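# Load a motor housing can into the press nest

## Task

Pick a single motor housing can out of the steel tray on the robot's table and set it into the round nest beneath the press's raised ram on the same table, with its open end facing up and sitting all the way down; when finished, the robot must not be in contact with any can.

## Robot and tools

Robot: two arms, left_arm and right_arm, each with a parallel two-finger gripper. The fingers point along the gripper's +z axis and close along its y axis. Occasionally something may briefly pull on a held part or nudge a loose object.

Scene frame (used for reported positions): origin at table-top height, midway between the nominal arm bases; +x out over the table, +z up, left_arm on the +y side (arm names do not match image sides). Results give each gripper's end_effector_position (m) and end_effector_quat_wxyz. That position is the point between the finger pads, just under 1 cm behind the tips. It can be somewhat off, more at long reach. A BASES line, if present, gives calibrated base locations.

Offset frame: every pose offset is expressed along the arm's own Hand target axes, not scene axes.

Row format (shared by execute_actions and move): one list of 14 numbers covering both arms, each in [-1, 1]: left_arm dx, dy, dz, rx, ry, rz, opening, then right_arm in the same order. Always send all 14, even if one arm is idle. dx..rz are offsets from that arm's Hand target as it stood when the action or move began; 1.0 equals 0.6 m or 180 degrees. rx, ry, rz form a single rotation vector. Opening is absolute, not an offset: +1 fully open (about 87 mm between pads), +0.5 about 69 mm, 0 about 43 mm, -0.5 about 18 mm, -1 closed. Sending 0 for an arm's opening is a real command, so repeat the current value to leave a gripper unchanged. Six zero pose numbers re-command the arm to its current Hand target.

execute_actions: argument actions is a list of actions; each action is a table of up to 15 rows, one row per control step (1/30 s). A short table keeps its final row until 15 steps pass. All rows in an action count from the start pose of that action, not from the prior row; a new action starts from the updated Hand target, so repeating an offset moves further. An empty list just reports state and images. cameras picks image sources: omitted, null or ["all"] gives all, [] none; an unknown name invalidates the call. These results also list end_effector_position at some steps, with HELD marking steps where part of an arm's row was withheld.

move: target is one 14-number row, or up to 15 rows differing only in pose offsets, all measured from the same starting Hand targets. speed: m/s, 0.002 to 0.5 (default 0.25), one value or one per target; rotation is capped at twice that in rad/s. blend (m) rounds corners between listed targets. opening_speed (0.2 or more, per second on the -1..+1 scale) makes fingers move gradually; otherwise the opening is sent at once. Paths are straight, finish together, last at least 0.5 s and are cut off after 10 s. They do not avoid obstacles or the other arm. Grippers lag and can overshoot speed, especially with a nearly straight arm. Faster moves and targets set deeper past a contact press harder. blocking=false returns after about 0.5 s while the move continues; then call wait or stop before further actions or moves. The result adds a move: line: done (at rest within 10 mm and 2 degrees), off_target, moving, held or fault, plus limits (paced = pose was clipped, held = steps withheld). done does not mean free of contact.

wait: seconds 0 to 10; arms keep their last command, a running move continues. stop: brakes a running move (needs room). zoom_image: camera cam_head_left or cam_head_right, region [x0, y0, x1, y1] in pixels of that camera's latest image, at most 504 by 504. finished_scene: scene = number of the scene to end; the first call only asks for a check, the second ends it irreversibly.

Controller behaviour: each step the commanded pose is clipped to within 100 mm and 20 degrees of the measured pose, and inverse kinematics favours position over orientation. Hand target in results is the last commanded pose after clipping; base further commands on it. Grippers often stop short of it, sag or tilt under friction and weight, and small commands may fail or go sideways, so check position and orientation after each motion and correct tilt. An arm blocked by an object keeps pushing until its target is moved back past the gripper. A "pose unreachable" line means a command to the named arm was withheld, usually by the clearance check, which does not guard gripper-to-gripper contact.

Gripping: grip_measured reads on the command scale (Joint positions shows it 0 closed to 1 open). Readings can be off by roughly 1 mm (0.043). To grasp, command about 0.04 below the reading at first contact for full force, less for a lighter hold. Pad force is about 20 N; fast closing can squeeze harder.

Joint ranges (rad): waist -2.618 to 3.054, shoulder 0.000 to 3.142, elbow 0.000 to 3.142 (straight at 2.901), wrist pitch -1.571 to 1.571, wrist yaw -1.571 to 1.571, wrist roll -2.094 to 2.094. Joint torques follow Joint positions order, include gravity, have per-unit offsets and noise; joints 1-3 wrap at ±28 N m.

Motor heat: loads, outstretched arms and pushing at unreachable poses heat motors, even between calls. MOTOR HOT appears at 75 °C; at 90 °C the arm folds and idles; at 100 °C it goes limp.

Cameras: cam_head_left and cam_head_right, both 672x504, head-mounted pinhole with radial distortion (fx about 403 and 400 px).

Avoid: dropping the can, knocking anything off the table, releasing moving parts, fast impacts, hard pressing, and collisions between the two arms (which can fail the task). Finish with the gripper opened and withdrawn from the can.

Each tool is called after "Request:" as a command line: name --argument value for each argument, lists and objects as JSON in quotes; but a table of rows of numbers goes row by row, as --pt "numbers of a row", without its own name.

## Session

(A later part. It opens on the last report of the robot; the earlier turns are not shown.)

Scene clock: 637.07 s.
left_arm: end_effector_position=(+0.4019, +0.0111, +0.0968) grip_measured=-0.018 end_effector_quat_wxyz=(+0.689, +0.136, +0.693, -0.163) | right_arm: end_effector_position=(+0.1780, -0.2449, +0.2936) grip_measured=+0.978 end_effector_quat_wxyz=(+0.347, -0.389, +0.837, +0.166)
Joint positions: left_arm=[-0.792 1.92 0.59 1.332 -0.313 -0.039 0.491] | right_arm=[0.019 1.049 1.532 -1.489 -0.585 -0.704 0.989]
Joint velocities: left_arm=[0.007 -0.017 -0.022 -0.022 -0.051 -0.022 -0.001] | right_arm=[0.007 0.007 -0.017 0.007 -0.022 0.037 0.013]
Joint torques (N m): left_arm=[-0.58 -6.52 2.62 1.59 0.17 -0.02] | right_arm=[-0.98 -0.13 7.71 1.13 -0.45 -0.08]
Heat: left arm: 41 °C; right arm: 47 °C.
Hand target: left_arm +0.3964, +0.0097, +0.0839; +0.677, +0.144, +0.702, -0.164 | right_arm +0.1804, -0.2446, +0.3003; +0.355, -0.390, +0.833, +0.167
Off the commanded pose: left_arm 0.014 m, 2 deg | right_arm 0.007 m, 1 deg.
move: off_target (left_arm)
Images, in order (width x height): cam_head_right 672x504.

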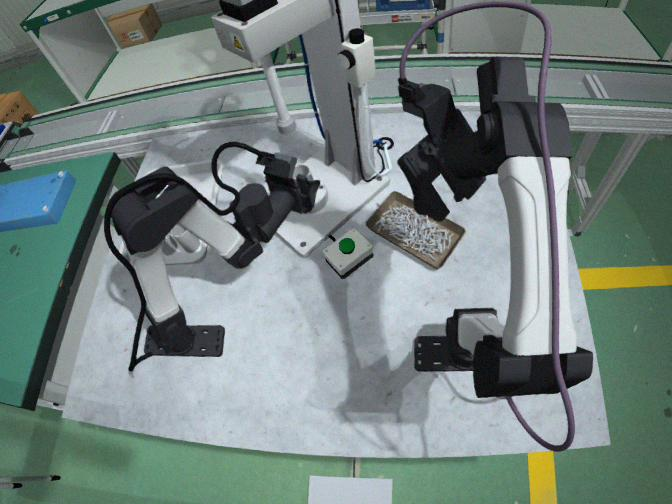

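Request:
move --target '[-0.04,0,0,0,0.003,0.012,-0.15,0,0,0,0,0,0,1]' --speed 0.03 --cameras '["cam_head_right","cam_head_left"]'

Request:
zoom_image --camera "cam_head_right" --region '[260, 140, 340, 220]'

Request:
zoom_image --camera "cam_head_left" --region '[260, 140, 340, 220]'

Scene clock: 644.83 s.
left_arm: end_effector_position=(+0.3989, +0.0147, +0.0991) grip_measured=-0.018 end_effector_quat_wxyz=(+0.675, +0.150, +0.707, -0.149) | right_arm: end_effector_position=(+0.1780, -0.2449, +0.2936) grip_measured=+0.978 end_effector_quat_wxyz=(+0.347, -0.389, +0.837, +0.166)
Joint positions: left_arm=[-0.792 1.851 0.59 1.214 -0.313 -0.023 0.491] | right_arm=[0.019 1.049 1.532 -1.489 -0.585 -0.704 0.989]
Joint velocities: left_arm=[-0.002 -0.017 0.027 0.007 0.051 0.007 0.004] | right_arm=[0.007 -0.007 0.007 -0.022 0.037 0.007 0.024]
Joint torques (N m): left_arm=[-0.79 -10.65 4.9 1.34 0.15 0.2] | right_arm=[-0.98 -0.12 7.71 1.13 -0.45 -0.08]
Heat: left arm: 40 °C; right arm: 47 °C.
Hand target: left_arm +0.3977, +0.0096, +0.1083; +0.677, +0.158, +0.703, -0.151 | right_arm +0.1804, -0.2446, +0.3003; +0.355, -0.390, +0.833, +0.167
Off the commanded pose: left_arm 0.010 m, 1 deg | right_arm 0.007 m, 1 deg.
move: done

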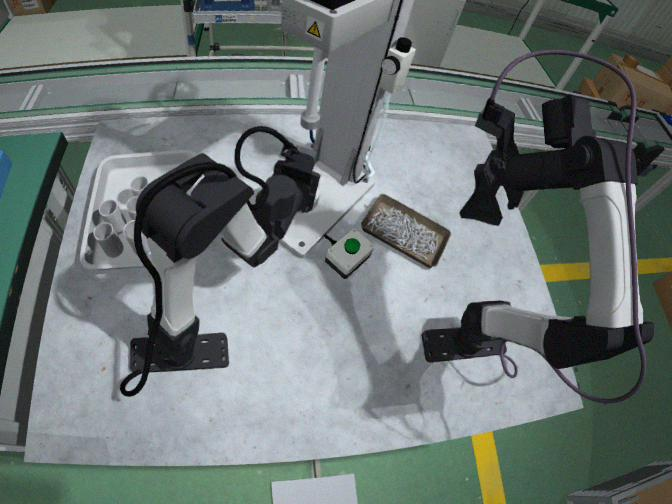

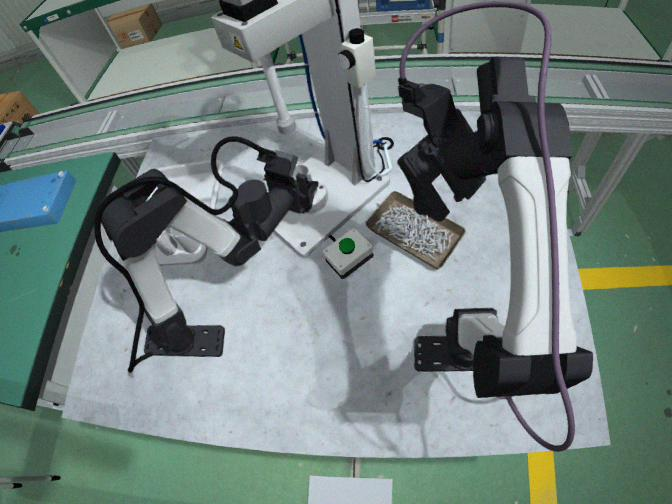

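Scaled by 6.300.

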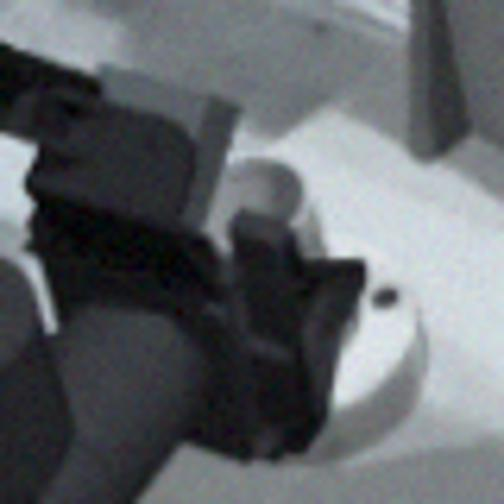

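Scaled by 6.300.

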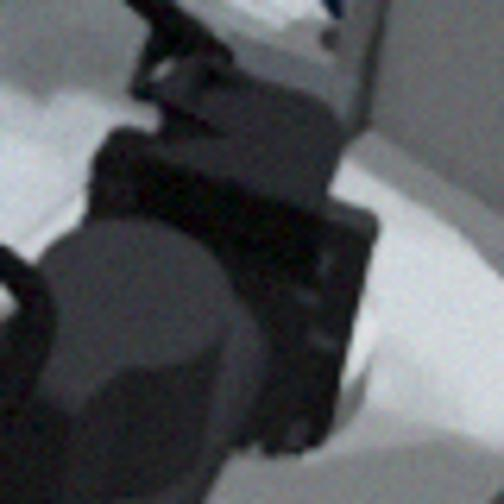

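Request:
move --pt "-0.004 -0.010 0.0047 0 0 0 -0.15 0 0 0 0 0 0 1" --pt "0.036 -0.010 0.0047 0 0 0 -0.15 0 0 0 0 0 0 1" --speed 0.02 --cameras '["cam_head_right"]'

Request:
zoom_image --camera "cam_head_right" --region '[260, 140, 340, 220]'

Scene clock: 651.43 s.
left_arm: end_effector_position=(+0.4000, +0.0061, +0.1002) grip_measured=-0.018 end_effector_quat_wxyz=(+0.689, +0.146, +0.693, -0.157) | right_arm: end_effector_position=(+0.1780, -0.2449, +0.2936) grip_measured=+0.978 end_effector_quat_wxyz=(+0.347, -0.389, +0.837, +0.166)
Joint positions: left_arm=[-0.808 1.905 0.601 1.302 -0.323 -0.018 0.491] | right_arm=[0.019 1.049 1.532 -1.489 -0.585 -0.704 0.989]
Joint velocities: left_arm=[0.012 -0.007 0.002 -0.022 -0.037 -0.037 -0.009] | right_arm=[-0.012 -0.002 -0.007 -0.022 0.022 -0.051 0.013]
Joint torques (N m): left_arm=[-0.76 -6.16 3.7 1.49 0.11 0.15] | right_arm=[-0.98 -0.12 7.71 1.13 -0.45 -0.08]
Heat: left arm: 41 °C; right arm: 47 °C.
Hand target: left_arm +0.3968, +0.0040, +0.0861; +0.677, +0.158, +0.703, -0.151 | right_arm +0.1804, -0.2446, +0.3003; +0.355, -0.390, +0.833, +0.167
Off the commanded pose: left_arm 0.014 m, 2 deg | right_arm 0.007 m, 1 deg.
move: off_target (left_arm)
Images, in order (width x height): cam_head_right 672x504.

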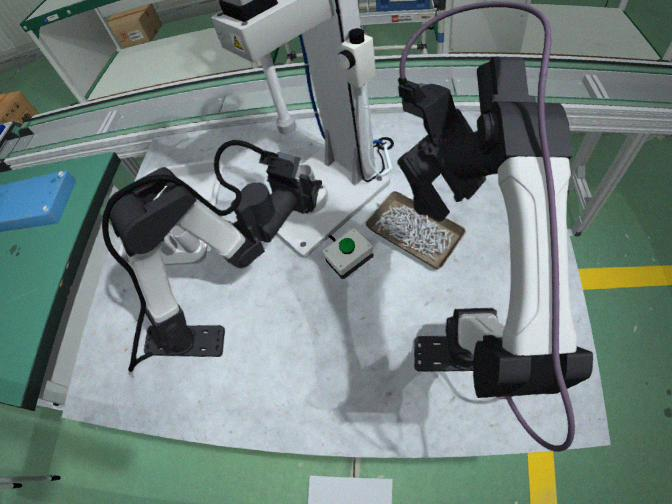

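Scaled by 6.300.

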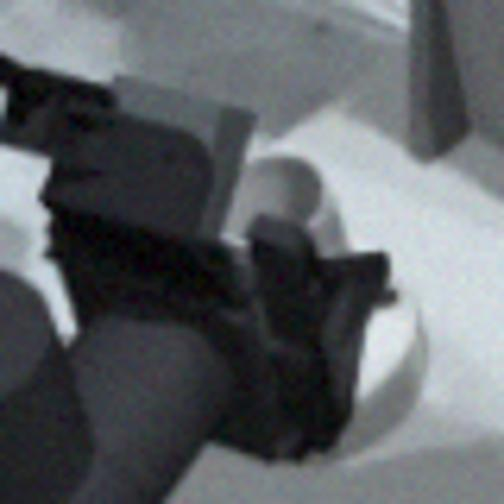

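Request:
move --pt "-0.024 0 0 0 0 0 -0.15 0 0 0 0 0 0 1" --pt "-0.024 0.0105 -0.003 0 0.008 0.004 -0.15 0 0 0 0 0 0 1" --pt "0.004 0.0105 -0.003 0 0.008 0.004 -0.15 0 0 0 0 0 0 1" --speed 0.02 --cameras '["cam_head_right"]'

Request:
zoom_image --camera "cam_head_right" --region '[260, 140, 340, 220]'

Scene clock: 660.57 s.
left_arm: end_effector_position=(+0.3988, +0.0070, +0.0997) grip_measured=-0.018 end_effector_quat_wxyz=(+0.681, +0.151, +0.699, -0.155) | right_arm: end_effector_position=(+0.1780, -0.2449, +0.2936) grip_measured=+0.978 end_effector_quat_wxyz=(+0.347, -0.389, +0.837, +0.166)
Joint positions: left_arm=[-0.805 1.881 0.601 1.256 -0.316 -0.018 0.491] | right_arm=[0.019 1.049 1.532 -1.489 -0.585 -0.704 0.989]
Joint velocities: left_arm=[0.007 0.017 -0.012 0.007 0.022 0.037 0.004] | right_arm=[0.002 0.007 -0.002 0.007 -0.007 -0.022 -0.029]
Joint torques (N m): left_arm=[0.61 -6.05 3.12 1.53 0.18 0.17] | right_arm=[-0.98 -0.1 7.69 1.13 -0.45 -0.08]
Heat: left arm: 41 °C; right arm: 47 °C.
Hand target: left_arm +0.3978, +0.0104, +0.0840; +0.669, +0.164, +0.710, -0.145 | right_arm +0.1804, -0.2446, +0.3003; +0.355, -0.390, +0.833, +0.167
Off the commanded pose: left_arm 0.016 m, 3 deg | right_arm 0.007 m, 1 deg.
move: off_target (left_arm)
Images, in order (width x height): cam_head_right 672x504.

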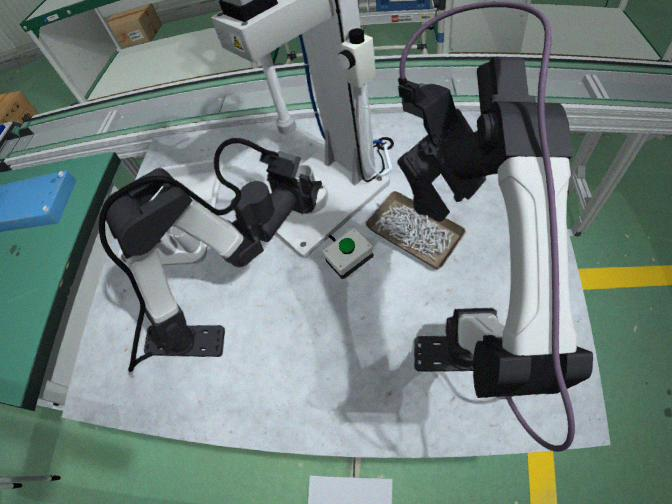

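Scaled by 6.300.

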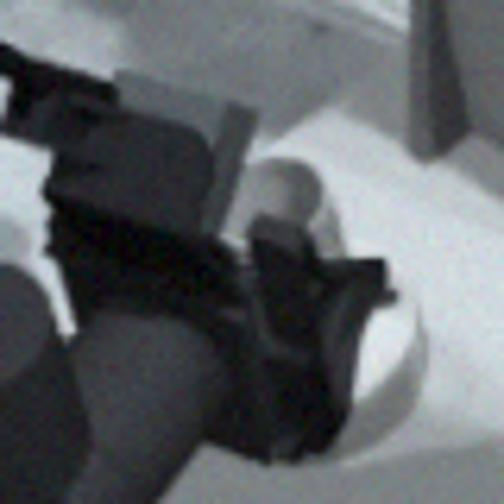

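Request:
move --pt "-0.034 0 0 0 0 0 -0.15 0 0 0 0 0 0 1" --pt "-0.034 0.013 -0.005 0 0 0 -0.15 0 0 0 0 0 0 1" --speed 0.03 --cameras '[]'

Request:
move --target '[0.036,0,0,0,0,0,-0.15,0,0,0,0,0,0,1]' --speed 0.02 --cameras '["cam_head_right"]'

Request:
zoom_image --camera "cam_head_right" --region '[260, 140, 340, 220]'

Scene clock: 664.97 s.
left_arm: end_effector_position=(+0.3992, +0.0128, +0.0992) grip_measured=-0.018 end_effector_quat_wxyz=(+0.667, +0.161, +0.711, -0.150) | right_arm: end_effector_position=(+0.1780, -0.2449, +0.2936) grip_measured=+0.978 end_effector_quat_wxyz=(+0.347, -0.389, +0.837, +0.166)
Joint positions: left_arm=[-0.786 1.835 0.601 1.166 -0.289 -0.018 0.491] | right_arm=[0.019 1.049 1.532 -1.489 -0.585 -0.704 0.989]
Joint velocities: left_arm=[-0.002 -0.002 -0.002 0.051 -0.051 -0.037 -0.001] | right_arm=[-0.007 0.002 0.012 -0.022 0.007 0.022 -0.018]
Joint torques (N m): left_arm=[0.8 -10.89 3.71 1.45 0.08 0.21] | right_arm=[-0.98 -0.12 7.71 1.13 -0.45 -0.08]
Heat: left arm: 41 °C; right arm: 47 °C.
Hand target: left_arm +0.3997, +0.0176, +0.1050; +0.669, +0.165, +0.710, -0.144 | right_arm +0.1804, -0.2446, +0.3003; +0.355, -0.390, +0.833, +0.167
Off the commanded pose: left_arm 0.007 m, 1 deg | right_arm 0.007 m, 1 deg.
move: done
No camera images: "cameras" was empty.

Scene clock: 666.47 s.
left_arm: end_effector_position=(+0.3986, +0.0134, +0.0996) grip_measured=-0.018 end_effector_quat_wxyz=(+0.682, +0.154, +0.698, -0.157) | right_arm: end_effector_position=(+0.1780, -0.2449, +0.2936) grip_measured=+0.978 end_effector_quat_wxyz=(+0.347, -0.389, +0.837, +0.166)
Joint positions: left_arm=[-0.786 1.872 0.58 1.27 -0.289 -0.016 0.491] | right_arm=[0.019 1.049 1.532 -1.489 -0.585 -0.704 0.989]
Joint velocities: left_arm=[-0.002 0.007 -0.027 0.022 0.007 0.037 -0.006] | right_arm=[-0.022 -0.002 0.022 -0.007 0.007 -0.007 -0.018]
Joint torques (N m): left_arm=[0.81 -5.87 3.06 1.5 0.11 0.18] | right_arm=[-0.99 -0.12 7.71 1.13 -0.45 -0.08]
Heat: left arm: 41 °C; right arm: 47 °C.
Hand target: left_arm +0.3984, +0.0189, +0.0834; +0.669, +0.164, +0.710, -0.144 | right_arm +0.1804, -0.2446, +0.3003; +0.355, -0.390, +0.833, +0.167
Off the commanded pose: left_arm 0.017 m, 3 deg | right_arm 0.007 m, 1 deg.
move: off_target (left_arm)
Images, in order (width x height): cam_head_right 672x504.

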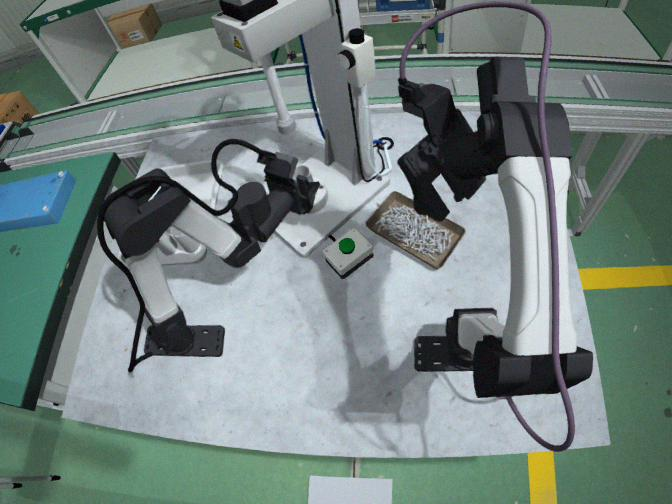

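Scaled by 6.300.

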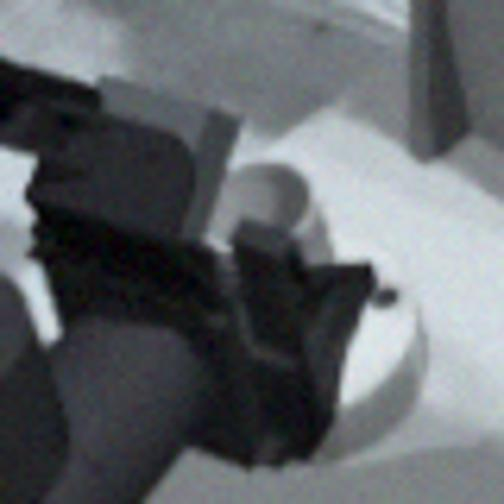

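Request:
move --pt "-0.038 0 0 0 0 0 -0.15 0 0 0 0 0 0 1" --pt "-0.038 -0.0157 0.0177 0 0 0 -0.15 0 0 0 0 0 0 1" --speed 0.03 --cameras '[]'

Request:
zoom_image --camera "cam_head_right" --region '[260, 140, 340, 220]'

Scene clock: 676.87 s.
left_arm: end_effector_position=(+0.4007, +0.0100, +0.0996) grip_measured=-0.018 end_effector_quat_wxyz=(+0.663, +0.165, +0.716, -0.147) | right_arm: end_effector_position=(+0.1780, -0.2449, +0.2936) grip_measured=+0.978 end_effector_quat_wxyz=(+0.347, -0.389, +0.837, +0.166)
Joint positions: left_arm=[-0.79 1.829 0.621 1.126 -0.292 -0.015 0.491] | right_arm=[0.019 1.049 1.532 -1.489 -0.585 -0.704 0.989]
Joint velocities: left_arm=[-0.007 0.007 0.032 -0.037 -0.037 0.007 0.011] | right_arm=[-0.002 -0.007 -0.012 0.007 0.037 -0.022 -0.008]
Joint torques (N m): left_arm=[-0.55 -7.1 6.56 1.61 -0.03 0.18] | right_arm=[-0.99 -0.12 7.69 1.13 -0.45 -0.08]
Heat: left arm: 40 °C; right arm: 47 °C.
Hand target: left_arm +0.4054, +0.0045, +0.1051; +0.669, +0.164, +0.710, -0.145 | right_arm +0.1804, -0.2446, +0.3003; +0.355, -0.390, +0.833, +0.167
Off the commanded pose: left_arm 0.009 m, 1 deg | right_arm 0.007 m, 1 deg.
move: done
No camera images: "cameras" was empty.

Scaled by 6.300.

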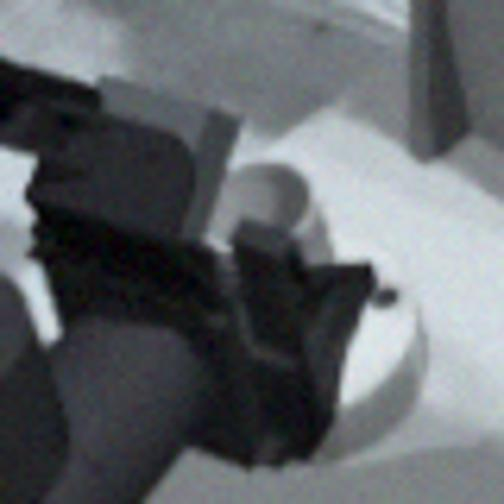

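Request:
move --target '[0.034,0,0,0,-0.003,0,-0.15,0,0,0,0,0,0,1]' --speed 0.02 --cameras '["cam_head_right"]'

Request:
zoom_image --camera "cam_head_right" --region '[260, 140, 340, 220]'

Scene clock: 680.70 s.
left_arm: end_effector_position=(+0.4053, +0.0097, +0.0862) grip_measured=-0.018 end_effector_quat_wxyz=(+0.671, +0.158, +0.711, -0.142) | right_arm: end_effector_position=(+0.1780, -0.2449, +0.2936) grip_measured=+0.978 end_effector_quat_wxyz=(+0.347, -0.389, +0.837, +0.166)
Joint positions: left_arm=[-0.79 1.914 0.621 1.23 -0.308 -0.009 0.491] | right_arm=[0.019 1.049 1.532 -1.489 -0.585 -0.704 0.989]
Joint velocities: left_arm=[-0.046 0.007 -0.007 0.007 -0.007 0.007 -0.006] | right_arm=[-0.012 0.002 0.022 -0.007 -0.007 -0.022 0.003]
Joint torques (N m): left_arm=[-0.53 -6.79 4.11 1.84 0.11 0.13] | right_arm=[-0.98 -0.12 7.71 1.13 -0.45 -0.08]
Heat: left arm: 40 °C; right arm: 47 °C.
Hand target: left_arm +0.4042, +0.0058, +0.0845; +0.672, +0.164, +0.707, -0.145 | right_arm +0.1804, -0.2446, +0.3003; +0.355, -0.390, +0.833, +0.167
Off the commanded pose: left_arm 0.005 m, 1 deg | right_arm 0.007 m, 1 deg.
move: done
Images, in order (width x height): cam_head_right 672x504.

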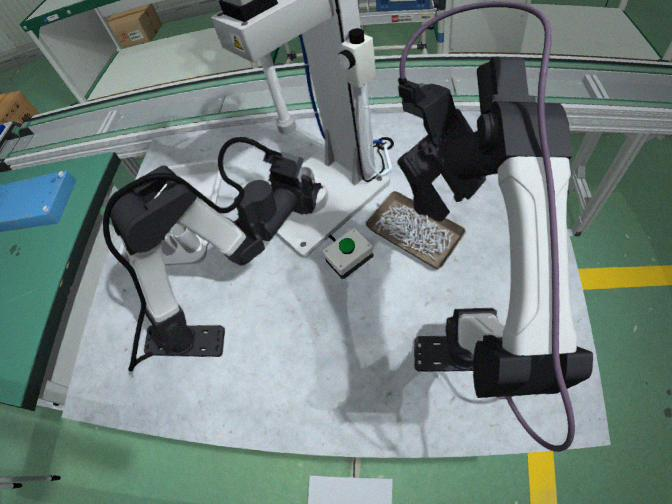

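Scaled by 6.300.

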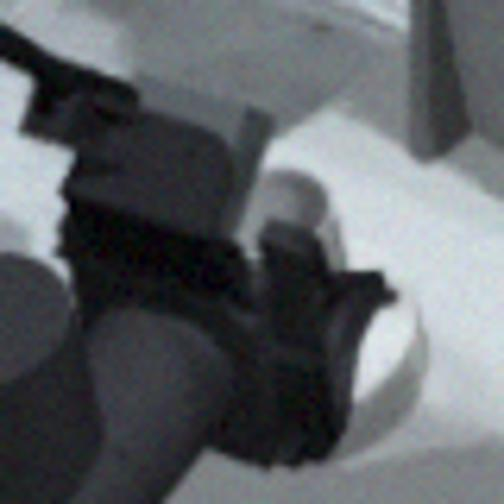

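Request:
move --target '[0.022,0,0,0,-0.0,0.0,-0.15,0,0,0,0,0,0,1]' --speed 0.02 --cameras '["cam_head_right"]'

Request:
zoom_image --camera "cam_head_right" --region '[260, 140, 340, 220]'

Scene clock: 684.33 s.
left_arm: end_effector_position=(+0.4064, +0.0120, +0.0850) grip_measured=-0.018 end_effector_quat_wxyz=(+0.685, +0.147, +0.699, -0.144) | right_arm: end_effector_position=(+0.1780, -0.2449, +0.2936) grip_measured=+0.978 end_effector_quat_wxyz=(+0.347, -0.389, +0.837, +0.166)
Joint positions: left_arm=[-0.79 1.96 0.607 1.333 -0.322 -0.007 0.491] | right_arm=[0.019 1.049 1.532 -1.489 -0.585 -0.704 0.989]
Joint velocities: left_arm=[0.012 -0.007 0.012 -0.007 -0.007 0.007 -0.004] | right_arm=[-0.017 0.007 -0.002 -0.022 0.007 0.081 0.008]
Joint torques (N m): left_arm=[-0.49 -5.85 4.04 1.5 0.25 0.1] | right_arm=[-0.98 -0.12 7.69 1.13 -0.45 -0.08]
Heat: left arm: 40 °C; right arm: 47 °C.
Hand target: left_arm +0.4034, +0.0065, +0.0712; +0.673, +0.164, +0.707, -0.145 | right_arm +0.1804, -0.2446, +0.3003; +0.355, -0.390, +0.833, +0.167
Off the commanded pose: left_arm 0.015 m, 3 deg | right_arm 0.007 m, 1 deg.
move: off_target (left_arm)
Images, in order (width x height): cam_head_right 672x504.

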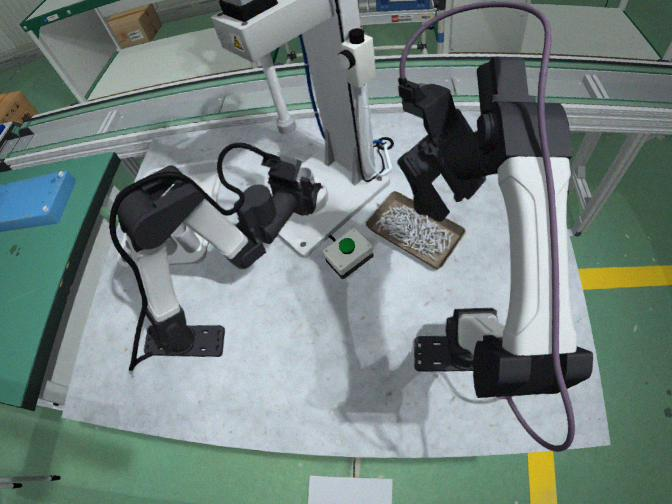

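Scaled by 6.300.

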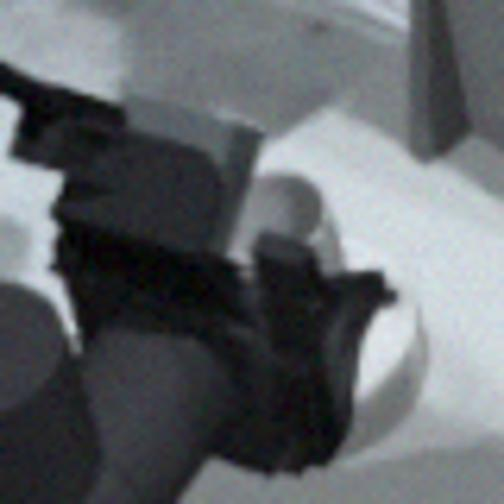

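Request:
move --target '[-0.017,0.005,0,0,0,0,-0.15,0,0,0,0,0,0,1]' --speed 0.02 --cameras '[]'

Request:
move --target '[0,0,0,0,0,0,0.5,0,0,0,0,0,0,1]' --opening_speed 0.25

Request:
zoom_image --camera "cam_head_right" --region '[260, 140, 340, 220]'

Scene clock: 688.67 s.
left_arm: end_effector_position=(+0.4062, +0.0121, +0.0846) grip_measured=-0.018 end_effector_quat_wxyz=(+0.684, +0.148, +0.700, -0.144) | right_arm: end_effector_position=(+0.1780, -0.2449, +0.2936) grip_measured=+0.978 end_effector_quat_wxyz=(+0.347, -0.389, +0.837, +0.166)
Joint positions: left_arm=[-0.79 1.957 0.607 1.327 -0.322 -0.007 0.491] | right_arm=[0.019 1.049 1.532 -1.489 -0.585 -0.704 0.989]
Joint velocities: left_arm=[0.017 0.012 -0.007 -0.022 -0.022 -0.007 -0.001] | right_arm=[-0.002 0.017 0.007 -0.022 0.022 -0.037 -0.008]
Joint torques (N m): left_arm=[0.24 -10 4.36 1.1 0.35 0.11] | right_arm=[-0.98 -0.1 7.71 1.13 -0.45 -0.08]
Heat: left arm: 40 °C; right arm: 47 °C.
Hand target: left_arm +0.4053, +0.0087, +0.0816; +0.673, +0.164, +0.707, -0.145 | right_arm +0.1804, -0.2446, +0.3003; +0.355, -0.390, +0.833, +0.167
Off the commanded pose: left_arm 0.005 m, 2 deg | right_arm 0.007 m, 1 deg.
move: done
No camera images: "cameras" was empty.

Scene clock: 691.47 s.
left_arm: end_effector_position=(+0.4058, +0.0111, +0.0844) grip_measured=+0.500 end_effector_quat_wxyz=(+0.683, +0.150, +0.700, -0.146) | right_arm: end_effector_position=(+0.1780, -0.2449, +0.2936) grip_measured=+0.978 end_effector_quat_wxyz=(+0.347, -0.389, +0.837, +0.166)
Joint positions: left_arm=[-0.79 1.957 0.607 1.326 -0.315 -0.007 0.75] | right_arm=[0.019 1.049 1.532 -1.489 -0.585 -0.704 0.989]
Joint velocities: left_arm=[0.017 -0.007 -0.012 -0.037 0.037 -0.022 0.01] | right_arm=[0.007 0.002 -0.007 -0.022 -0.007 -0.037 -0.003]
Joint torques (N m): left_arm=[0.24 -10.07 4.38 1.09 0.3 0.11] | right_arm=[-0.98 -0.1 7.71 1.13 -0.45 -0.08]
Heat: left arm: 40 °C; right arm: 47 °C.
Hand target: left_arm +0.4052, +0.0086, +0.0816; +0.673, +0.164, +0.707, -0.145 | right_arm +0.1804, -0.2446, +0.3003; +0.355, -0.390, +0.833, +0.167
Off the commanded pose: left_arm 0.004 m, 2 deg | right_arm 0.007 m, 1 deg.
move: done

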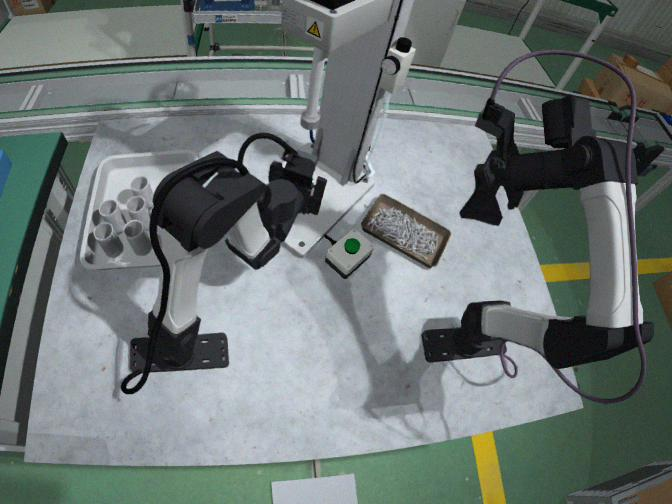

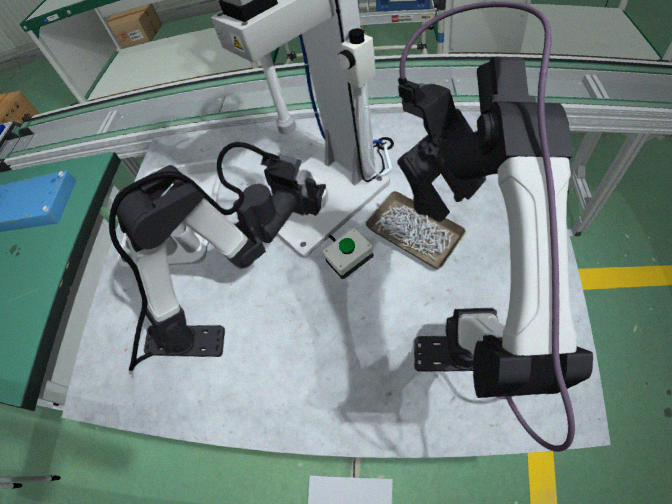

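Scaled by 6.300.

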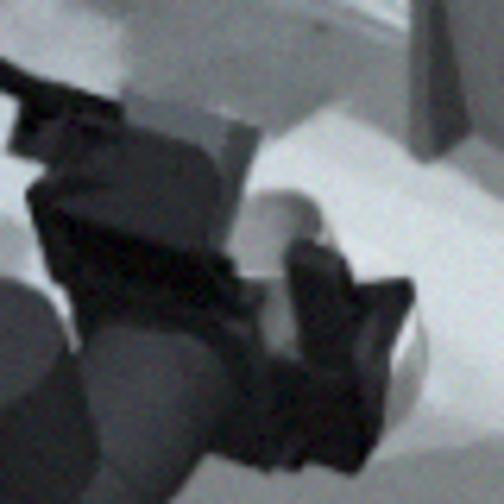

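Request:
move --target '[0,0,-0.28,0,0,0,0.65,0,0,0,0,0,0,1]' --speed 0.1

Request:
zoom_image --camera "cam_head_right" --region '[260, 140, 340, 220]'

Request:
zoom_image --camera "cam_head_left" --region '[260, 140, 340, 220]'

Scene clock: 712.27 s.
left_arm: end_effector_position=(+0.2531, +0.0769, +0.0931) grip_measured=+0.650 end_effector_quat_wxyz=(+0.669, +0.165, +0.710, -0.147) | right_arm: end_effector_position=(+0.1780, -0.2449, +0.2936) grip_measured=+0.978 end_effector_quat_wxyz=(+0.347, -0.389, +0.837, +0.166)
Joint positions: left_arm=[-1.113 1.336 0.042 1.218 -0.614 -0.031 0.825] | right_arm=[0.019 1.049 1.532 -1.489 -0.585 -0.704 0.989]
Joint velocities: left_arm=[-0.022 -0.022 0.007 0.022 0.022 -0.022 0.015] | right_arm=[-0.007 0.002 0.002 -0.007 0.007 0.051 0.008]
Joint torques (N m): left_arm=[-0.55 -4.27 3.6 1.46 -0.05 -0.08] | right_arm=[-0.98 -0.12 7.71 1.13 -0.45 -0.08]
Heat: left arm: 42 °C; right arm: 47 °C.
Hand target: left_arm +0.2517, +0.0776, +0.0940; +0.669, +0.160, +0.710, -0.149 | right_arm +0.1804, -0.2446, +0.3003; +0.355, -0.390, +0.833, +0.167
Off the commanded pose: left_arm 0.004 m, 1 deg | right_arm 0.007 m, 1 deg.
move: done

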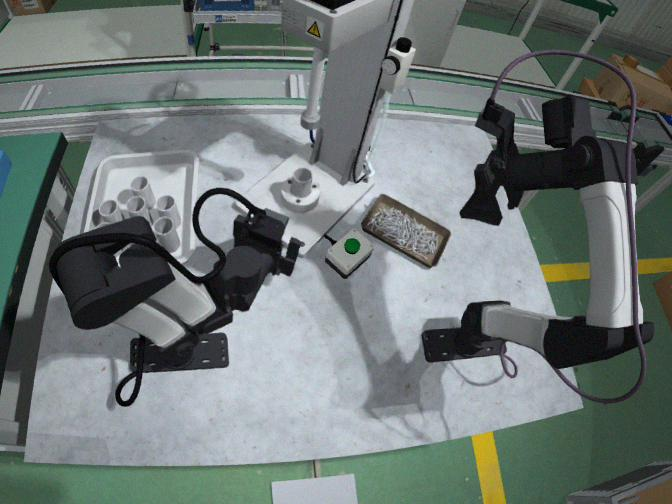

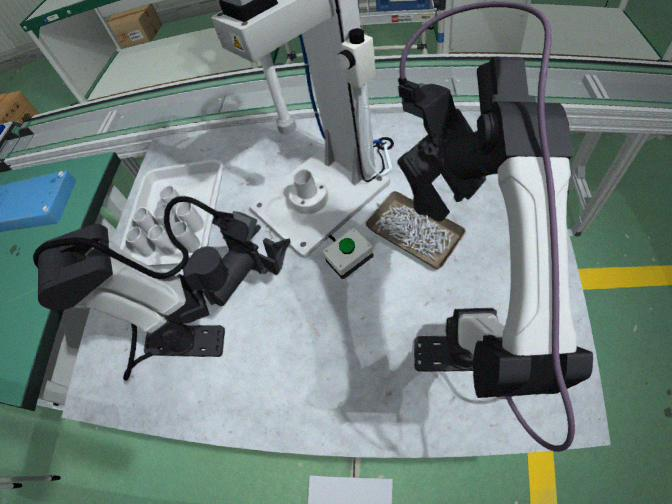

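Scaled by 6.300.

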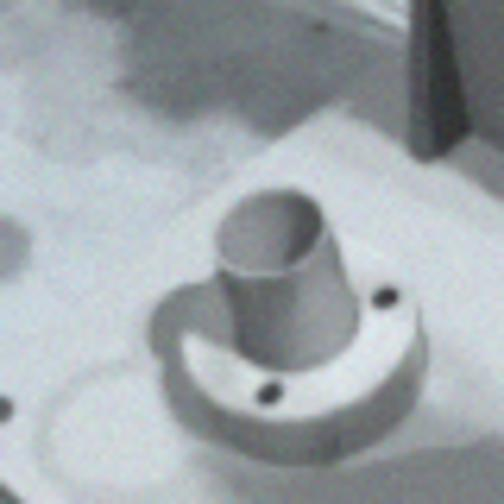

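Scaled by 6.300.

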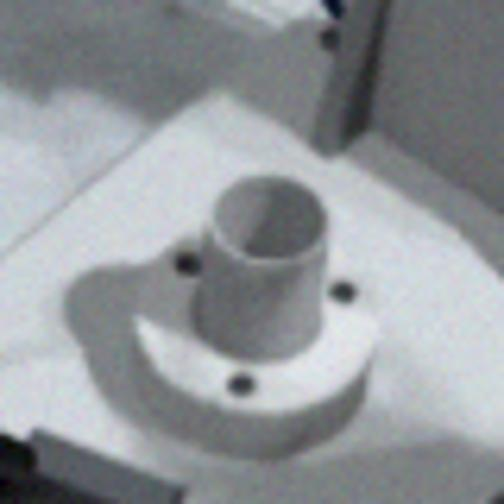

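Request:
finished_scene --scene 1

This call ended nothing. Check each condition of the task against the scene as it is now, look again where you are not sure, and mend what is not met. Then call finished_scene again.

Request:
finished_scene --scene 1

The scene is finished: the task was done.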